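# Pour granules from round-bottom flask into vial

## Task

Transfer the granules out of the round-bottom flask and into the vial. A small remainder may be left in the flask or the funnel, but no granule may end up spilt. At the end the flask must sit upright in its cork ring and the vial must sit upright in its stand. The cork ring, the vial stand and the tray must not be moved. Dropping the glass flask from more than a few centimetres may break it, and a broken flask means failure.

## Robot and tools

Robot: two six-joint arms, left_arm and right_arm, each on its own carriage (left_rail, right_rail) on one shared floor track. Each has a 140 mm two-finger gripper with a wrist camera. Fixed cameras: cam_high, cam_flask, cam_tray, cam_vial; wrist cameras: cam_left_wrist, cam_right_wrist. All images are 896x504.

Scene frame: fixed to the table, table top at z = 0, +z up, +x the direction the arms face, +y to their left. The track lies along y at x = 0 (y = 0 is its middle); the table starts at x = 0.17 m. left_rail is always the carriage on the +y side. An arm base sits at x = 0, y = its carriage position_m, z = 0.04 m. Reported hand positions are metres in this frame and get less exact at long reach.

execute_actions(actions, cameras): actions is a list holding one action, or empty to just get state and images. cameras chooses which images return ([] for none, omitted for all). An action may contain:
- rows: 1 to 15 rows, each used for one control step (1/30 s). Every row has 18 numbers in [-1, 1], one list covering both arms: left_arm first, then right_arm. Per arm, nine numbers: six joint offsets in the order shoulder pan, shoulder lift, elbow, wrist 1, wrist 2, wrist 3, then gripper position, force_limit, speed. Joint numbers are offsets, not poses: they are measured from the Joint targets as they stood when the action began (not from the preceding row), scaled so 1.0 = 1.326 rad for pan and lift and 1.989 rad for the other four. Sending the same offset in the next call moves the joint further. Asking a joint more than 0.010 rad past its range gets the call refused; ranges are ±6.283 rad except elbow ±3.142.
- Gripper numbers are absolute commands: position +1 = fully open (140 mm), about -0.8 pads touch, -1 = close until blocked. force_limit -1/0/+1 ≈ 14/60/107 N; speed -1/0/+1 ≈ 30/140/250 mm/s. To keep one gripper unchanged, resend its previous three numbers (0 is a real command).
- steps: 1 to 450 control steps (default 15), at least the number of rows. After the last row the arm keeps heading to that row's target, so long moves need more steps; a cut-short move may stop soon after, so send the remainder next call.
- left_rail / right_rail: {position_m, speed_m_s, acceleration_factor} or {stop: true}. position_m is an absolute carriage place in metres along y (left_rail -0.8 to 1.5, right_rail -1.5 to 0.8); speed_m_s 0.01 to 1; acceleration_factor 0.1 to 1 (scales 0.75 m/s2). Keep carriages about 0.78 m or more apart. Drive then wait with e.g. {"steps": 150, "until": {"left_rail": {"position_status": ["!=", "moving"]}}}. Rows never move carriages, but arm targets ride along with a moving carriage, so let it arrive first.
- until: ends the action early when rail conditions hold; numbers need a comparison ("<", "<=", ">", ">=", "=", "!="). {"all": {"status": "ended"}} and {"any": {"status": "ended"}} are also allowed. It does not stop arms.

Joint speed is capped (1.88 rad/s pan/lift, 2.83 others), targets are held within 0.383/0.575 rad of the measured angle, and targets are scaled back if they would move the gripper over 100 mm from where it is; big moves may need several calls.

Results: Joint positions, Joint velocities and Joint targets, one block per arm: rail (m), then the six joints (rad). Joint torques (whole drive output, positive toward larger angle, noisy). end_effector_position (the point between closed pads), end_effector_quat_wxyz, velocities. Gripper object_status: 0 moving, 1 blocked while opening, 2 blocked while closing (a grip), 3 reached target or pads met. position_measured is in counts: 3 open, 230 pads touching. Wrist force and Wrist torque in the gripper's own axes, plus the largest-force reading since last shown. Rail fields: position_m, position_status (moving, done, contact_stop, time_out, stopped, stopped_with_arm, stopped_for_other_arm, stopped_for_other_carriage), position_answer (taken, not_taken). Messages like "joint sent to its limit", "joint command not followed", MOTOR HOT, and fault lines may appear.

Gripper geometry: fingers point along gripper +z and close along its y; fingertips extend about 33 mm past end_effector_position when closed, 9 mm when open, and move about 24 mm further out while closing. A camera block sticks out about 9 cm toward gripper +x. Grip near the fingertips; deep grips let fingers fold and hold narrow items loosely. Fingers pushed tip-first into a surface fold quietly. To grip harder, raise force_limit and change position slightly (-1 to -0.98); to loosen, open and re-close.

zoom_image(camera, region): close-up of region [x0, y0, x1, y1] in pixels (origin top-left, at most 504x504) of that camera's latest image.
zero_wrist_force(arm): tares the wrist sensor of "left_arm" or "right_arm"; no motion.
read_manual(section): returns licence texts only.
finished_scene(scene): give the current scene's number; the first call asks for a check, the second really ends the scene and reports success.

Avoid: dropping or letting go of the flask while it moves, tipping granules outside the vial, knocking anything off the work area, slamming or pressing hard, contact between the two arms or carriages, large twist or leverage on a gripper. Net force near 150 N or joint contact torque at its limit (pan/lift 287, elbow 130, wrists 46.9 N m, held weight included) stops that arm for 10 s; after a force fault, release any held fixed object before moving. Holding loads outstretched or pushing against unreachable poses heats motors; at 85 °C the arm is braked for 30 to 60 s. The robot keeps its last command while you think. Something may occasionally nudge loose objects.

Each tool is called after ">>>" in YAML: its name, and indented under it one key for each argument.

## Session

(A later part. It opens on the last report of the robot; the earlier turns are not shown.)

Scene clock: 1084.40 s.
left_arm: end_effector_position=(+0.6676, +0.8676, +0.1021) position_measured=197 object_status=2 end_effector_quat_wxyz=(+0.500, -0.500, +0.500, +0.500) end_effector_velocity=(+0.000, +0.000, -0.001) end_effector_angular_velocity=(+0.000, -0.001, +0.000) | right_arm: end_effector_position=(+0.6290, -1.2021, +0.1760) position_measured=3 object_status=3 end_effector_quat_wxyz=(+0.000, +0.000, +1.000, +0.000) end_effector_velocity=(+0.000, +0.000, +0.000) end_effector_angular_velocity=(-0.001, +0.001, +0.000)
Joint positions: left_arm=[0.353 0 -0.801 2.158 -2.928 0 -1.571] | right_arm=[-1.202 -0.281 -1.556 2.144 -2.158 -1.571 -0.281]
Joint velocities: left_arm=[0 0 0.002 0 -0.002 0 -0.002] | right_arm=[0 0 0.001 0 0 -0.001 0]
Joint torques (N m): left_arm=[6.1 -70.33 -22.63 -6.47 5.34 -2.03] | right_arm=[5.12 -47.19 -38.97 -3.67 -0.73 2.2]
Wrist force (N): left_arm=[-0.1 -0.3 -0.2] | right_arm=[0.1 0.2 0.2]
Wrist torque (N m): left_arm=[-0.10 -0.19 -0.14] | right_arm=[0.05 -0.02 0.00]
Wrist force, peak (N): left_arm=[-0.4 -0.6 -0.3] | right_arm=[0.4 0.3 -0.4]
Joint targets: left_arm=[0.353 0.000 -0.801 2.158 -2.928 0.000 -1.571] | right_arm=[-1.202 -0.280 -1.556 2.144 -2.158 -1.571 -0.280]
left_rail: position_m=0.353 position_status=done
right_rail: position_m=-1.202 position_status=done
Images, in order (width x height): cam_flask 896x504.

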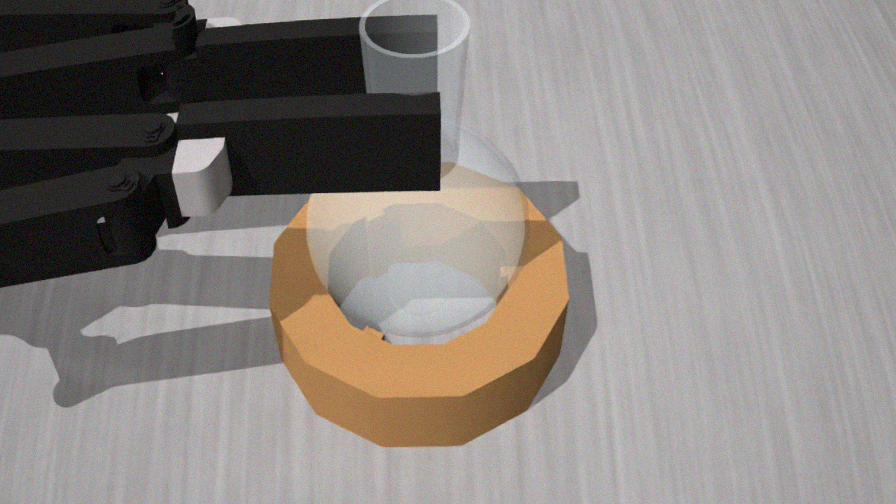

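>>> execute_actions:
  actions:
    - {"rows":[[0,0.000361,-0.000051,-0.000190,0,0,-1,-0.5,-0.9,0,0,0,0,0,0,1,1,1],[0,0.000723,-0.000101,-0.000380,0,0,-1,-0.5,-0.9,0,0,0,0,0,0,1,1,1],[0,0.001084,-0.000152,-0.000571,0,0,-1,-0.5,-0.9,0,0,0,0,0,0,1,1,1],[0,0.001445,-0.000203,-0.000761,0,0,-1,-0.5,-0.9,0,0,0,0,0,0,1,1,1]],"steps":5}
  cameras: ["cam_flask"]

Scene clock: 1089.03 s.
left_arm: end_effector_position=(+0.6676, +0.8676, +0.1011) position_measured=197 object_status=2 end_effector_quat_wxyz=(+0.500, -0.500, +0.500, +0.500) end_effector_velocity=(+0.000, +0.000, -0.001) end_effector_angular_velocity=(+0.001, -0.001, +0.000) | right_arm: end_effector_position=(+0.6290, -1.2021, +0.1760) position_measured=3 object_status=3 end_effector_quat_wxyz=(+0.000, +0.000, +1.000, +0.000) end_effector_velocity=(+0.000, -0.001, -0.001) end_effector_angular_velocity=(+0.000, +0.001, -0.002)
Joint positions: left_arm=[0.353 0 -0.799 2.157 -2.929 0 -1.571] | right_arm=[-1.202 -0.281 -1.556 2.144 -2.158 -1.571 -0.281]
Joint velocities: left_arm=[0 0 0.002 -0.001 -0.002 0.001 0] | right_arm=[0 -0.002 0.001 0.001 -0.001 0 0.001]
Joint torques (N m): left_arm=[8.34 -67.37 -24.47 -6.66 5.48 -2.02] | right_arm=[2.18 -44.43 -40.11 -3.56 -0.49 2.45]
Wrist force (N): left_arm=[-0.3 -0.2 -0.3] | right_arm=[-0.2 0.2 0.0]
Wrist torque (N m): left_arm=[-0.10 -0.25 -0.13] | right_arm=[0.05 0.04 0.00]
Wrist force, peak (N): left_arm=[-0.1 -0.8 -0.2] | right_arm=[0.6 0.1 0.2]
Joint targets: left_arm=[0.353 0.000 -0.799 2.157 -2.930 0.000 -1.571] | right_arm=[-1.202 -0.280 -1.556 2.144 -2.158 -1.571 -0.280]
left_rail: position_m=0.353 position_status=done
right_rail: position_m=-1.202 position_status=done
Images, in order (width x height): cam_flask 896x504.

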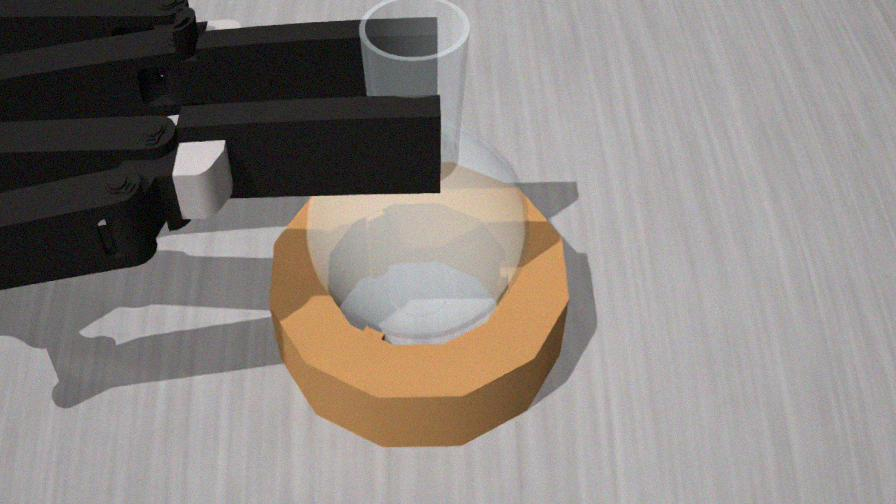

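>>> execute_actions:
  actions:
    - {"rows":[[0,0.000361,-0.000051,-0.000190,0,0,-1,-0.5,-0.9,0,0,0,0,0,0,1,1,1],[0,0.000723,-0.000101,-0.000380,0,0,-1,-0.5,-0.9,0,0,0,0,0,0,1,1,1]],"steps":5}
  cameras: ["cam_flask"]

Scene clock: 1096.70 s.
left_arm: end_effector_position=(+0.6676, +0.8676, +0.1006) position_measured=197 object_status=2 end_effector_quat_wxyz=(+0.500, -0.500, +0.500, +0.500) end_effector_velocity=(+0.000, +0.000, +0.000) end_effector_angular_velocity=(+0.000, -0.001, +0.000) | right_arm: end_effector_position=(+0.6290, -1.2021, +0.1760) position_measured=3 object_status=3 end_effector_quat_wxyz=(+0.000, +0.000, +1.000, +0.000) end_effector_velocity=(-0.001, -0.001, -0.001) end_effector_angular_velocity=(-0.001, +0.001, -0.001)
Joint positions: left_arm=[0.353 0 -0.798 2.157 -2.93 0 -1.571] | right_arm=[-1.202 -0.281 -1.556 2.144 -2.158 -1.571 -0.28]
Joint velocities: left_arm=[0 0 0.001 -0.001 -0.001 0 0] | right_arm=[0 -0.001 -0.001 0.002 -0.001 -0.001 0]
Joint torques (N m): left_arm=[7.35 -63.34 -22.92 -6.45 4.78 -2.04] | right_arm=[4.2 -50.04 -39.17 -3.43 -0.87 2.69]
Wrist force (N): left_arm=[-2.8 -0.2 -0.5] | right_arm=[0.3 0.0 0.2]
Wrist torque (N m): left_arm=[-0.09 -0.28 -0.13] | right_arm=[0.01 -0.06 0.01]
Wrist force, peak (N): left_arm=[-2.8 -0.2 -0.5] | right_arm=[0.5 0.4 0.4]
Joint targets: left_arm=[0.353 0.000 -0.798 2.157 -2.930 0.000 -1.571] | right_arm=[-1.202 -0.280 -1.556 2.144 -2.158 -1.571 -0.280]
left_rail: position_m=0.353 position_status=done
right_rail: position_m=-1.202 position_status=done
Images, in order (width x height): cam_flask 896x504.

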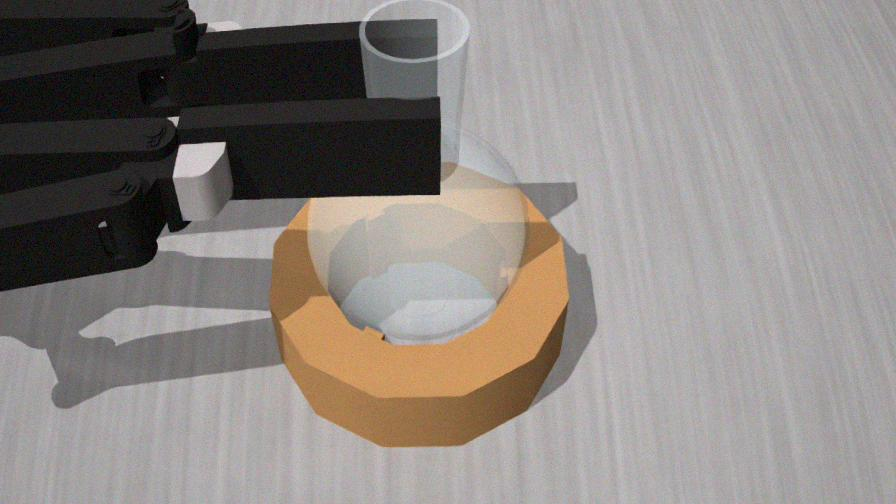

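>>> execute_actions:
  actions:
    - {"rows":[[0,0,0,0,0,0,-0.4,-0.5,-1,0,0,0,0,0,0,1,1,1]],"steps":18}
  cameras: ["cam_flask"]

Scene clock: 1110.57 s.
left_arm: end_effector_position=(+0.6677, +0.8676, +0.1005) position_measured=179 object_status=3 end_effector_quat_wxyz=(+0.500, -0.500, +0.500, +0.500) end_effector_velocity=(+0.000, +0.000, +0.000) end_effector_angular_velocity=(-0.001, +0.000, +0.000) | right_arm: end_effector_position=(+0.6290, -1.2021, +0.1760) position_measured=3 object_status=3 end_effector_quat_wxyz=(+0.000, +0.000, +1.000, +0.000) end_effector_velocity=(-0.001, +0.000, +0.000) end_effector_angular_velocity=(+0.000, +0.001, +0.000)
Joint positions: left_arm=[0.353 0 -0.798 2.157 -2.93 0 -1.571] | right_arm=[-1.202 -0.281 -1.556 2.144 -2.158 -1.571 -0.28]
Joint velocities: left_arm=[0 0 0 0 0 -0.001 0] | right_arm=[0 0 -0.001 0.001 0.001 0 0]
Joint torques (N m): left_arm=[6.57 -70.07 -12.51 -5.13 0.24 -1.69] | right_arm=[4.53 -46.67 -41.75 -3.19 -1.09 2.64]
Wrist force (N): left_arm=[-0.5 -0.3 -0.2] | right_arm=[0.2 0.2 0.1]
Wrist torque (N m): left_arm=[-0.09 -0.22 -0.14] | right_arm=[0.05 -0.04 0.01]
Wrist force, peak (N): left_arm=[-3.3 -0.4 -1.0] | right_arm=[0.5 0.5 -0.1]
Joint targets: left_arm=[0.353 0.000 -0.798 2.157 -2.930 0.000 -1.571] | right_arm=[-1.202 -0.280 -1.556 2.144 -2.158 -1.571 -0.280]
left_rail: position_m=0.353 position_status=done
right_rail: position_m=-1.202 position_status=done
Images, in order (width x height): cam_flask 896x504.

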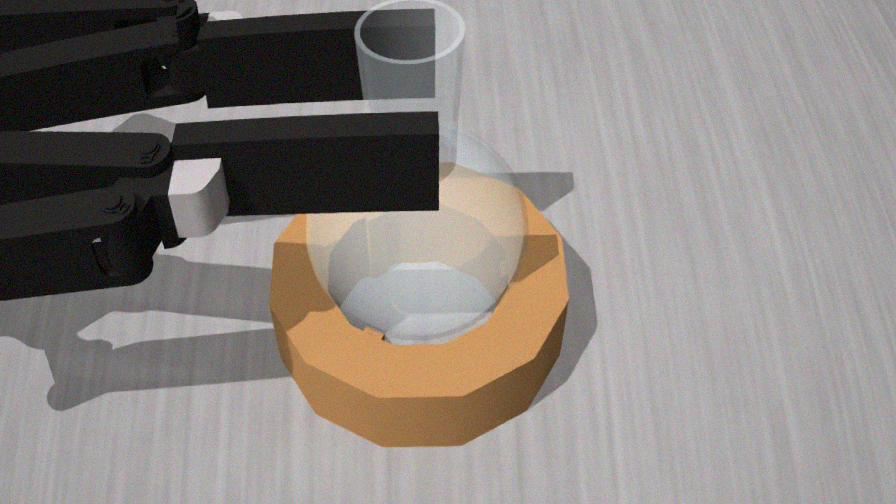

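>>> zoom_image:
  camera: "cam_flask"
  region: [240, 0, 620, 460]

Scaled by 1.096 from the camera's 896x504 image, which has a finer 1280x720 frame.

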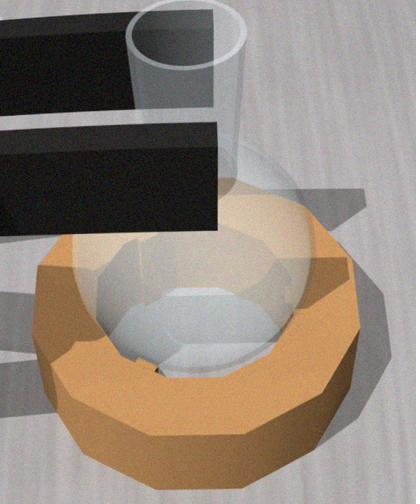

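>>> execute_actions:
  actions: []
  cameras: ["cam_flask", "cam_left_wrist"]

Scene clock: 1120.97 s.
left_arm: end_effector_position=(+0.6677, +0.8676, +0.1005) position_measured=179 object_status=3 end_effector_quat_wxyz=(+0.500, -0.500, +0.500, +0.500) end_effector_velocity=(+0.000, +0.000, +0.000) end_effector_angular_velocity=(+0.000, -0.001, +0.000) | right_arm: end_effector_position=(+0.6290, -1.2021, +0.1760) position_measured=3 object_status=3 end_effector_quat_wxyz=(+0.000, +0.000, +1.000, +0.000) end_effector_velocity=(+0.001, +0.001, +0.001) end_effector_angular_velocity=(-0.001, -0.002, +0.001)
Joint positions: left_arm=[0.353 0 -0.798 2.157 -2.93 0 -1.571] | right_arm=[-1.202 -0.281 -1.556 2.144 -2.158 -1.571 -0.28]
Joint velocities: left_arm=[0 0 0 -0.001 0.001 0 -0.001] | right_arm=[0 0.001 0 -0.001 -0.001 0 0]
Joint torques (N m): left_arm=[5.7 -82.09 -4.83 -3.97 0.26 -1.74] | right_arm=[2.72 -44.27 -41.08 -3.1 -0.9 2.44]
Wrist force (N): left_arm=[-0.1 -0.1 -0.3] | right_arm=[0.3 0.3 0.4]
Wrist torque (N m): left_arm=[-0.06 -0.30 -0.14] | right_arm=[0.07 -0.07 0.00]
Wrist force, peak (N): left_arm=[-0.8 -0.5 -0.7] | right_arm=[0.4 0.5 0.3]
Joint targets: left_arm=[0.353 0.000 -0.798 2.157 -2.930 0.000 -1.571] | right_arm=[-1.202 -0.280 -1.556 2.144 -2.158 -1.571 -0.280]
Tool commands: left_gripper/position=-0.4 left_gripper/force_limit=-0.5 left_gripper/speed=-1.0 right_gripper/position=+1.0 right_gripper/force_limit=+1.0 right_gripper/speed=+1.0
left_rail: position_m=0.353 position_status=done
right_rail: position_m=-1.202 position_status=done
Images, in order (width x height): cam_flask 896x504, cam_left_wrist 896x504.

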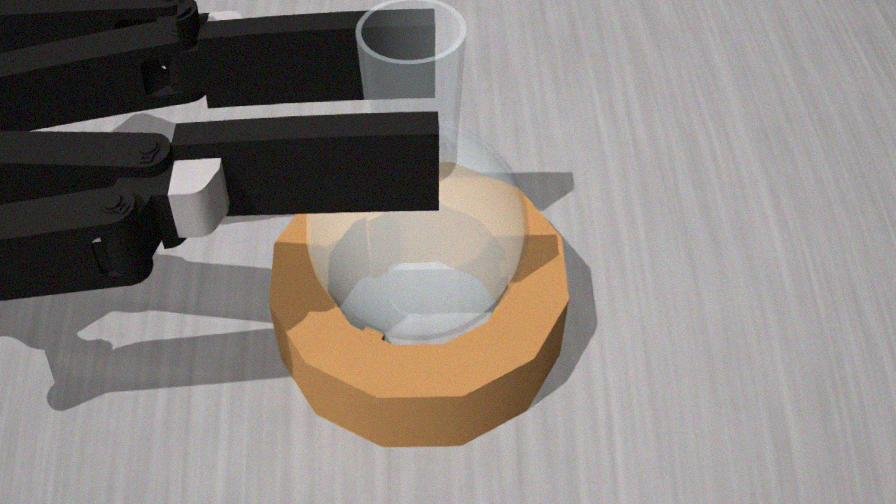

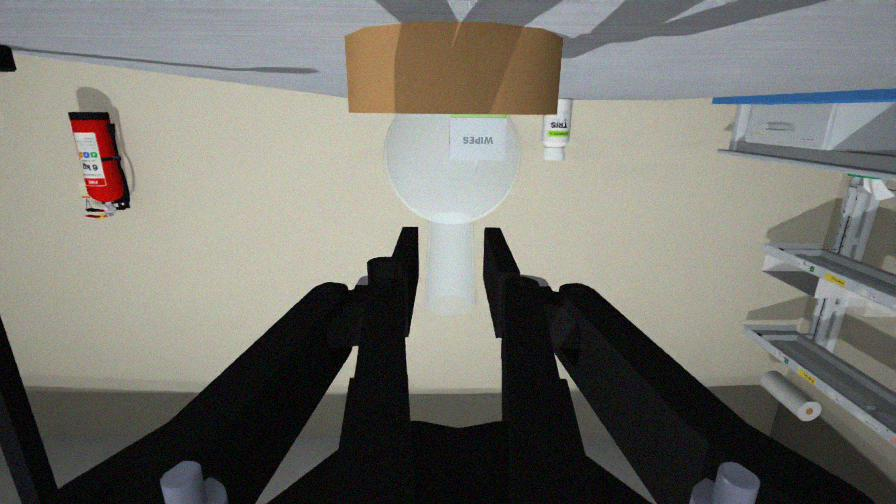

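>>> execute_actions:
  actions: []
  cameras: ["cam_flask"]

>>> zoom_image:
  camera: "cam_flask"
  region: [330, 0, 500, 120]

Scene clock: 1125.20 s.
left_arm: end_effector_position=(+0.6676, +0.8676, +0.1005) position_measured=179 object_status=3 end_effector_quat_wxyz=(+0.500, -0.500, +0.500, +0.500) end_effector_velocity=(-0.001, +0.000, -0.001) end_effector_angular_velocity=(-0.001, +0.000, +0.001) | right_arm: end_effector_position=(+0.6290, -1.2021, +0.1760) position_measured=3 object_status=3 end_effector_quat_wxyz=(+0.000, +0.000, +1.000, +0.000) end_effector_velocity=(+0.000, +0.001, +0.000) end_effector_angular_velocity=(-0.002, +0.001, +0.003)
Joint positions: left_arm=[0.353 0 -0.798 2.157 -2.93 0 -1.571] | right_arm=[-1.202 -0.281 -1.556 2.144 -2.158 -1.571 -0.28]
Joint velocities: left_arm=[0 0.001 0 0.001 0 -0.001 -0.001] | right_arm=[0 0.003 0.001 0 -0.001 -0.002 -0.001]
Joint torques (N m): left_arm=[5.58 -81.93 -5.13 -3.6 0.05 -1.34] | right_arm=[5.3 -44.84 -40.3 -3.37 -0.59 2.52]
Wrist force (N): left_arm=[-0.3 -0.3 -0.4] | right_arm=[0.0 0.3 0.3]
Wrist torque (N m): left_arm=[-0.10 -0.26 -0.14] | right_arm=[0.06 0.00 0.01]
Wrist force, peak (N): left_arm=[-0.7 -0.4 -0.5] | right_arm=[0.5 0.4 0.2]
Joint targets: left_arm=[0.353 0.000 -0.798 2.157 -2.930 0.000 -1.571] | right_arm=[-1.202 -0.280 -1.556 2.144 -2.158 -1.571 -0.280]
Tool commands: left_gripper/position=-0.4 left_gripper/force_limit=-0.5 left_gripper/speed=-1.0 right_gripper/position=+1.0 right_gripper/force_limit=+1.0 right_gripper/speed=+1.0
left_rail: position_m=0.353 position_status=done
right_rail: position_m=-1.202 position_status=done
Images, in order (width x height): cam_flask 896x504.

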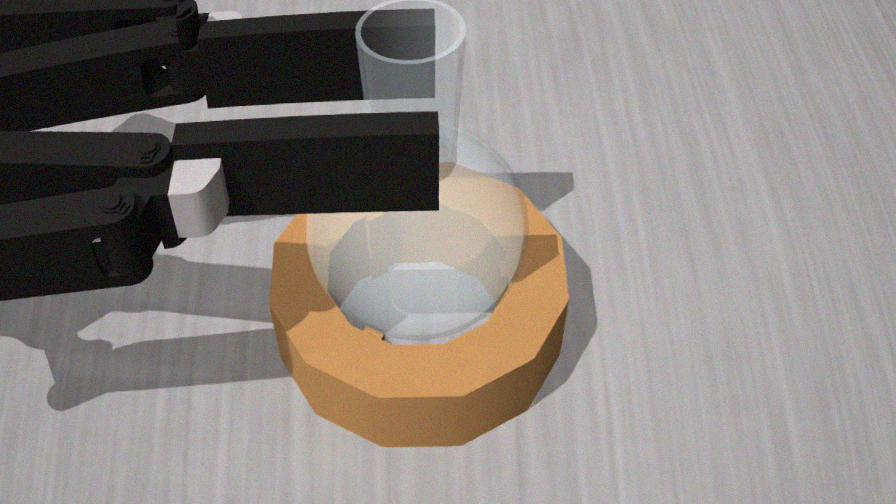

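Scaled by 2.965 from the camera's 896x504 image, which has a finer 1280x720 frame.

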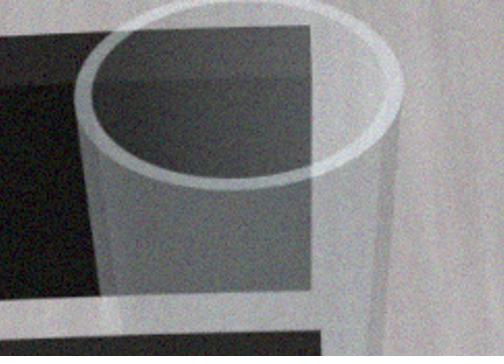

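>>> execute_actions:
  actions:
    - {"rows":[[0,0,0,0,0,0,0.2,-0.5,0,0,0,0,0,0,0,1,1,1]],"steps":12}
  cameras: ["cam_flask", "cam_left_wrist"]

Scene clock: 1189.83 s.
left_arm: end_effector_position=(+0.6676, +0.8676, +0.1005) position_measured=104 object_status=3 end_effector_quat_wxyz=(+0.500, -0.500, +0.500, +0.500) end_effector_velocity=(+0.000, +0.001, +0.000) end_effector_angular_velocity=(+0.001, +0.000, +0.001) | right_arm: end_effector_position=(+0.6290, -1.2021, +0.1760) position_measured=3 object_status=3 end_effector_quat_wxyz=(+0.000, +0.000, +1.000, +0.000) end_effector_velocity=(-0.001, +0.000, -0.001) end_effector_angular_velocity=(+0.000, +0.002, +0.000)
Joint positions: left_arm=[0.353 0 -0.798 2.157 -2.93 0 -1.571] | right_arm=[-1.202 -0.281 -1.556 2.144 -2.158 -1.571 -0.281]
Joint velocities: left_arm=[0 0.001 0 0 0 0.001 0] | right_arm=[0 0 0.001 0.001 0.001 0 0]
Joint torques (N m): left_arm=[7.22 -82.9 -6.42 -3.83 0.56 -1.31] | right_arm=[0.85 -48.1 -39.17 -3.82 -0.77 2.33]
Wrist force (N): left_arm=[-0.4 -0.7 0.0] | right_arm=[0.1 0.3 0.0]
Wrist torque (N m): left_arm=[-0.18 -0.26 -0.15] | right_arm=[0.07 -0.02 0.00]
Wrist force, peak (N): left_arm=[0.0 -0.6 -0.8] | right_arm=[0.2 0.4 0.4]
Joint targets: left_arm=[0.353 0.000 -0.798 2.157 -2.930 0.000 -1.571] | right_arm=[-1.202 -0.280 -1.556 2.144 -2.158 -1.571 -0.280]
left_rail: position_m=0.353 position_status=done
right_rail: position_m=-1.202 position_status=done
Images, in order (width x height): cam_flask 896x504, cam_left_wrist 896x504.

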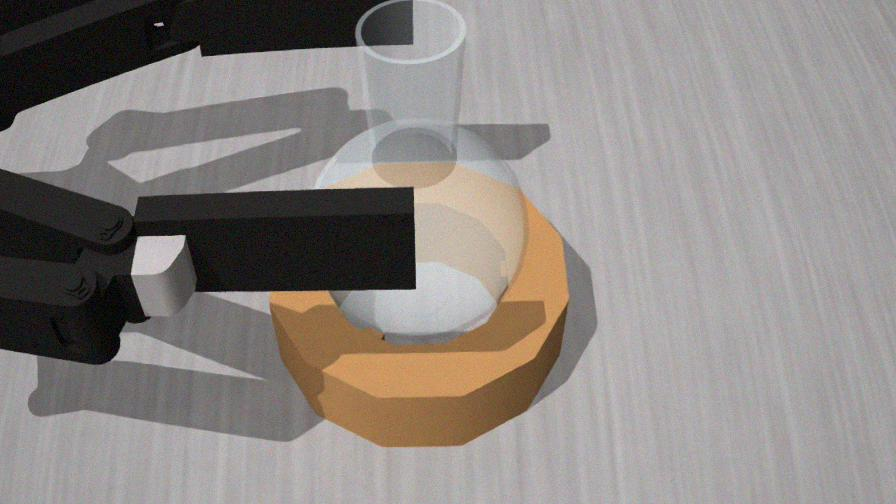

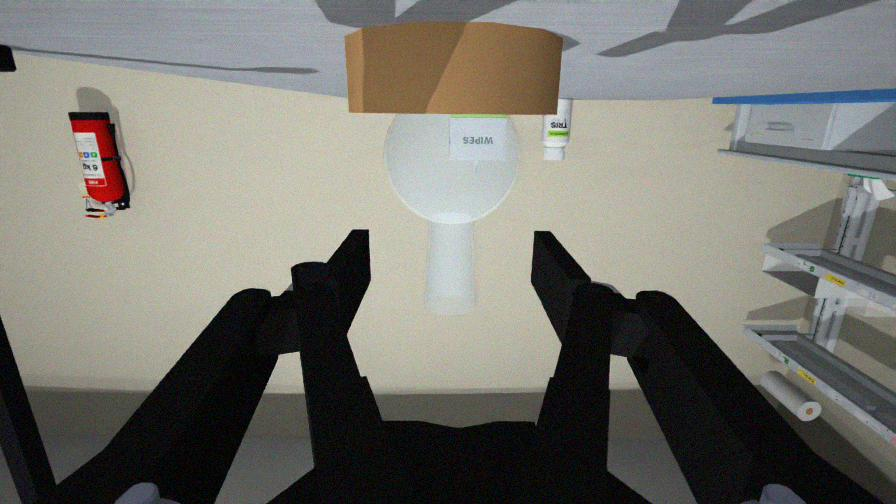

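>>> execute_actions:
  actions:
    - {"rows":[[0,-0.001396,0.000201,0.000732,0,0,0.2,-0.5,0,0,0,0,0,0,0,1,1,1],[0,-0.005535,0.000785,0.002912,0,0,0.2,-0.5,0,0,0,0,0,0,0,1,1,1],[0,-0.012235,0.001702,0.006470,0,0,0.2,-0.5,0,0,0,0,0,0,0,1,1,1],[0,-0.021190,0.002871,0.011281,0,0,0.2,-0.5,0,0,0,0,0,0,0,1,1,1],[0,-0.032029,0.004196,0.017190,0,0,0.2,-0.5,0,0,0,0,0,0,0,1,1,1],[0,-0.044263,0.005577,0.023972,0,0,0.2,-0.5,0,0,0,0,0,0,0,1,1,1],[0,-0.057357,0.006919,0.031364,0,0,0.2,-0.5,0,0,0,0,0,0,0,1,1,1],[0,-0.070757,0.008146,0.039070,0,0,0.2,-0.5,0,0,0,0,0,0,0,1,1,1],[0,-0.083851,0.009203,0.046738,0,0,0.2,-0.5,0,0,0,0,0,0,0,1,1,1],[0,-0.096086,0.010063,0.054028,0,0,0.2,-0.5,0,0,0,0,0,0,0,1,1,1],[0,-0.106924,0.010723,0.060585,0,0,0.2,-0.5,0,0,0,0,0,0,0,1,1,1],[0,-0.115879,0.011195,0.066074,0,0,0.2,-0.5,0,0,0,0,0,0,0,1,1,1],[0,-0.122579,0.011505,0.070223,0,0,0.2,-0.5,0,0,0,0,0,0,0,1,1,1],[0,-0.126718,0.011679,0.072803,0,0,0.2,-0.5,0,0,0,0,0,0,0,1,1,1],[0,-0.128114,0.011734,0.073677,0,0,0.2,-0.5,0,0,0,0,0,0,0,1,1,1]],"steps":18}
  cameras: ["cam_flask", "cam_vial", "cam_tray", "cam_high"]

Scene clock: 1201.67 s.
left_arm: end_effector_position=(+0.6677, +0.8676, +0.1898) position_measured=104 object_status=3 end_effector_quat_wxyz=(+0.500, -0.500, +0.500, +0.500) end_effector_velocity=(+0.000, +0.000, +0.002) end_effector_angular_velocity=(+0.000, -0.001, +0.001) | right_arm: end_effector_position=(+0.6290, -1.2021, +0.1760) position_measured=3 object_status=3 end_effector_quat_wxyz=(+0.000, +0.000, +1.000, +0.000) end_effector_velocity=(+0.000, +0.000, +0.000) end_effector_angular_velocity=(+0.000, +0.001, -0.001)
Joint positions: left_arm=[0.353 0 -0.967 2.18 -2.784 0 -1.571] | right_arm=[-1.202 -0.281 -1.556 2.144 -2.158 -1.571 -0.281]
Joint velocities: left_arm=[0 0.001 -0.003 0 0.003 0 0] | right_arm=[0 0 0 0 0.001 0 0.001]
Joint torques (N m): left_arm=[5.78 -89.82 -8.45 -2.6 2.43 -1.27] | right_arm=[3.33 -45.31 -39.83 -3.92 -0.58 2.67]
Wrist force (N): left_arm=[-0.6 -0.3 0.0] | right_arm=[0.1 0.0 -0.2]
Wrist torque (N m): left_arm=[-0.11 -0.20 -0.11] | right_arm=[0.01 -0.02 0.01]
Wrist force, peak (N): left_arm=[-2.5 -0.6 -0.1] | right_arm=[0.5 0.4 0.1]
Joint targets: left_arm=[0.353 0.000 -0.968 2.181 -2.784 0.000 -1.571] | right_arm=[-1.202 -0.280 -1.556 2.144 -2.158 -1.571 -0.280]
left_rail: position_m=0.353 position_status=done
right_rail: position_m=-1.202 position_status=done
Images, in order (width x height): cam_high 896x504, cam_flask 896x504, cam_tray 896x504, cam_vial 896x504.

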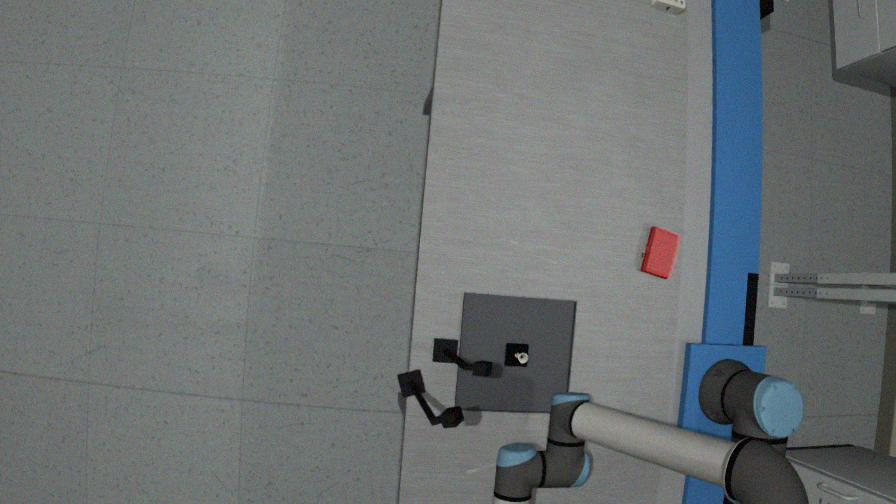

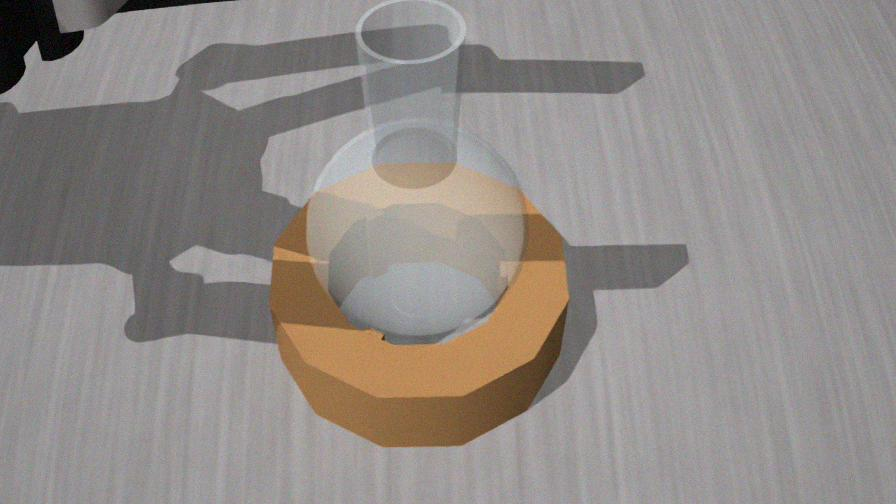

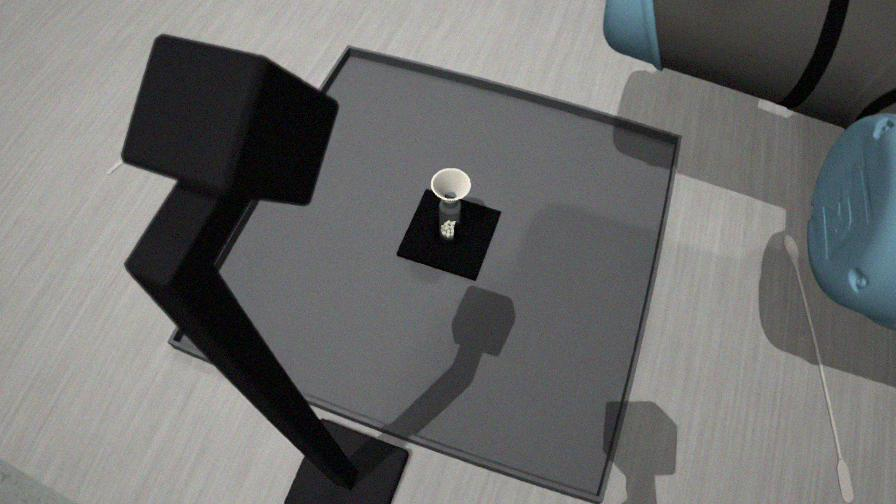

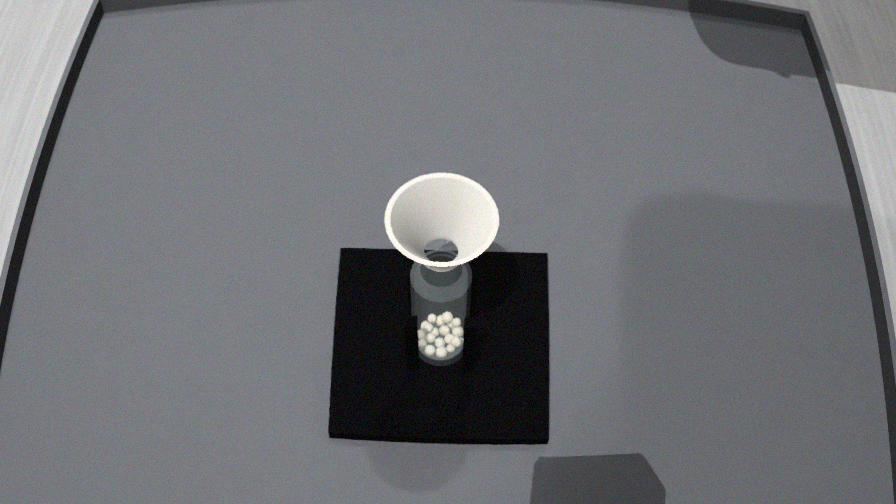

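>>> zoom_image:
  camera: "cam_tray"
  region: [360, 120, 560, 300]

>>> zoom_image:
  camera: "cam_vial"
  region: [320, 150, 570, 460]

>>> zoom_image:
  camera: "cam_flask"
  region: [240, 0, 620, 460]

Scaled by 2.520 from the camera's 896x504 image, which has a finer 1280x720 frame.

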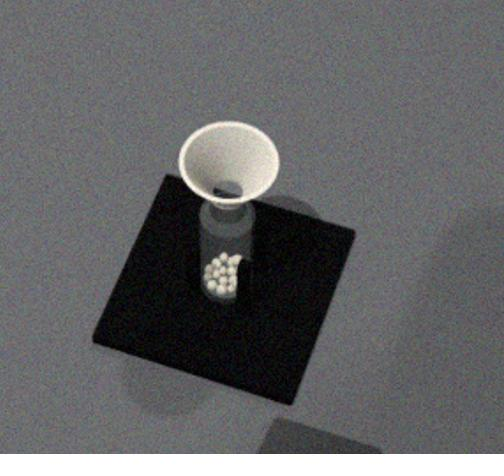

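Scaled by 1.626 from the camera's 896x504 image, which has a finer 1280x720 frame.

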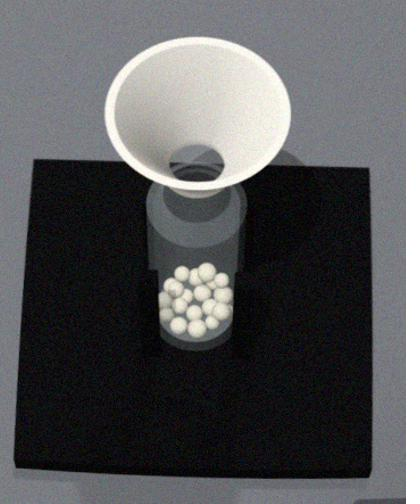

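Scaled by 1.096 from the camera's 896x504 image, which has a finer 1280x720 frame.

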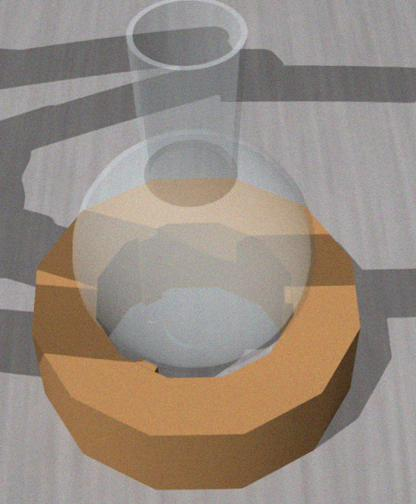

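>>> zoom_image:
  camera: "cam_tray"
  region: [150, 30, 654, 500]

>>> zoom_image:
  camera: "cam_high"
  region: [390, 270, 720, 504]

Scaled by 1.000.

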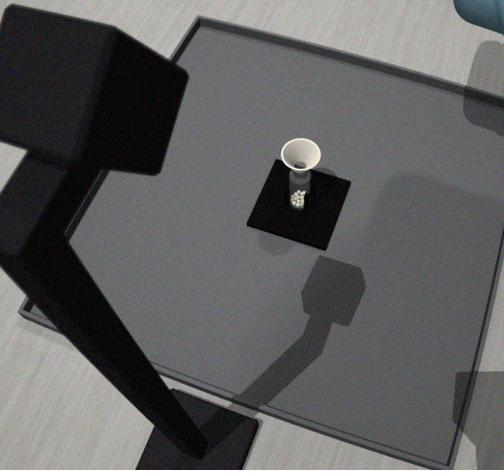

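Scaled by 1.527 from the camera's 896x504 image, which has a finer 1280x720 frame.

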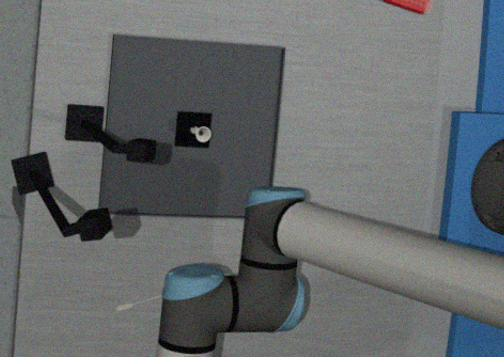

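>>> finished_scene:
  scene: 2

This call ended nothing. Check each condition of the task against the scene as it is now, look again where you are not sure, and mend what is not met. Then call finished_scene again.

>>> execute_actions:
  actions: []
  cameras: ["cam_flask", "cam_vial", "cam_left_wrist"]

Scene clock: 1217.93 s.
left_arm: end_effector_position=(+0.6676, +0.8676, +0.1900) position_measured=104 object_status=3 end_effector_quat_wxyz=(+0.500, -0.500, +0.500, +0.500) end_effector_velocity=(+0.000, +0.000, +0.000) end_effector_angular_velocity=(+0.000, -0.001, +0.000) | right_arm: end_effector_position=(+0.6290, -1.2021, +0.1760) position_measured=3 object_status=3 end_effector_quat_wxyz=(+0.000, +0.000, +1.000, +0.000) end_effector_velocity=(+0.000, -0.001, -0.001) end_effector_angular_velocity=(+0.000, +0.001, -0.001)
Joint positions: left_arm=[0.353 0 -0.968 2.181 -2.784 0 -1.571] | right_arm=[-1.202 -0.281 -1.556 2.144 -2.158 -1.571 -0.28]
Joint velocities: left_arm=[0 0 0 0 0 0 -0.002] | right_arm=[0 -0.001 0.001 0 0 0 0]
Joint torques (N m): left_arm=[6.62 -86.55 -17.55 -3.84 3.75 -1.15] | right_arm=[5.03 -47.25 -38.62 -3.39 -0.63 2.26]
Wrist force (N): left_arm=[-0.4 -0.8 -0.1] | right_arm=[0.1 0.2 0.0]
Wrist torque (N m): left_arm=[-0.22 -0.24 -0.11] | right_arm=[0.04 -0.02 0.00]
Wrist force, peak (N): left_arm=[-0.4 -0.9 -0.2] | right_arm=[0.3 0.5 -0.2]
Joint targets: left_arm=[0.353 0.000 -0.968 2.181 -2.784 0.000 -1.571] | right_arm=[-1.202 -0.280 -1.556 2.144 -2.158 -1.571 -0.280]
Tool commands: left_gripper/position=+0.2 left_gripper/force_limit=-0.5 left_gripper/speed=+0.0 right_gripper/position=+1.0 right_gripper/force_limit=+1.0 right_gripper/speed=+1.0
left_rail: position_m=0.353 position_status=done
right_rail: position_m=-1.202 position_status=done
Images, in order (width x height): cam_flask 896x504, cam_vial 896x504, cam_left_wrist 896x504.

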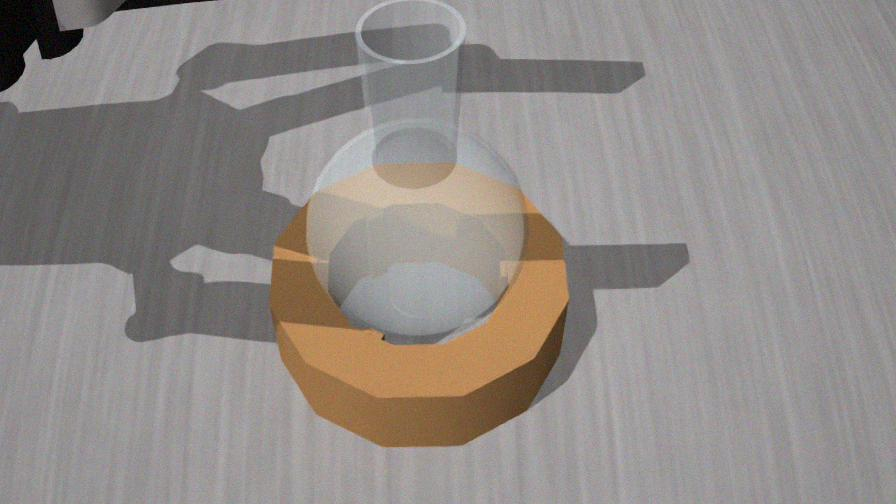

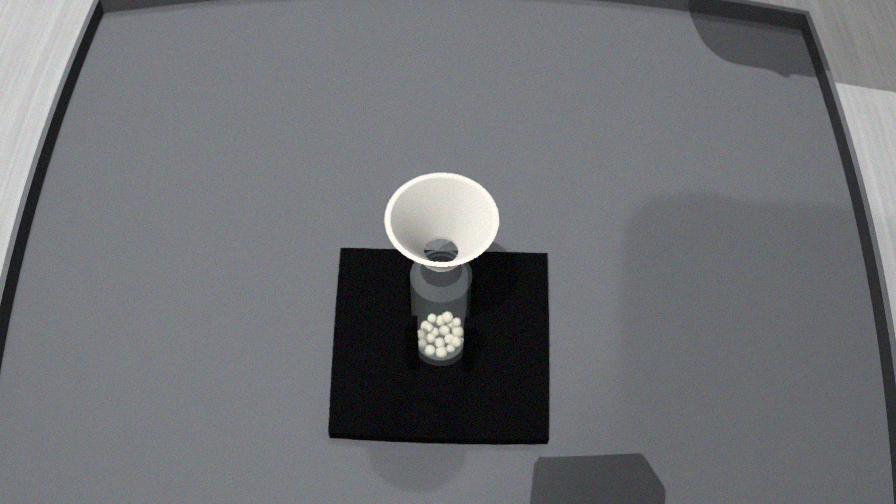

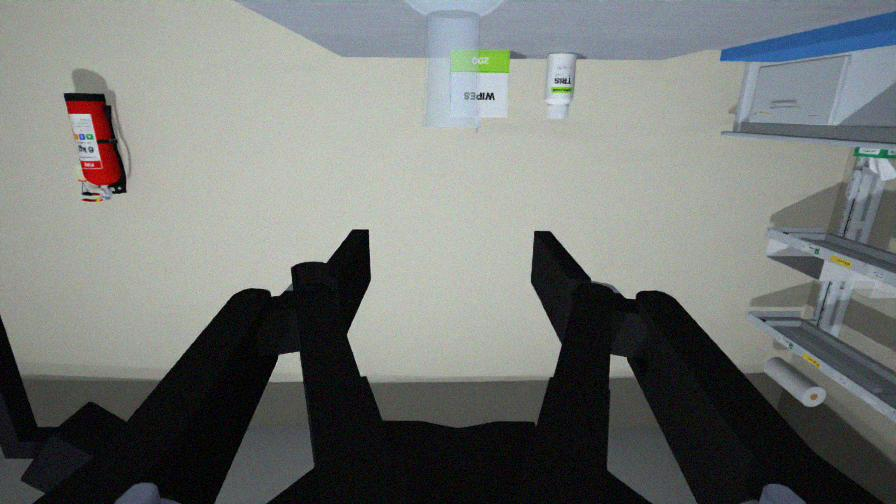

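>>> finished_scene:
  scene: 2

The scene is finished: the task was done.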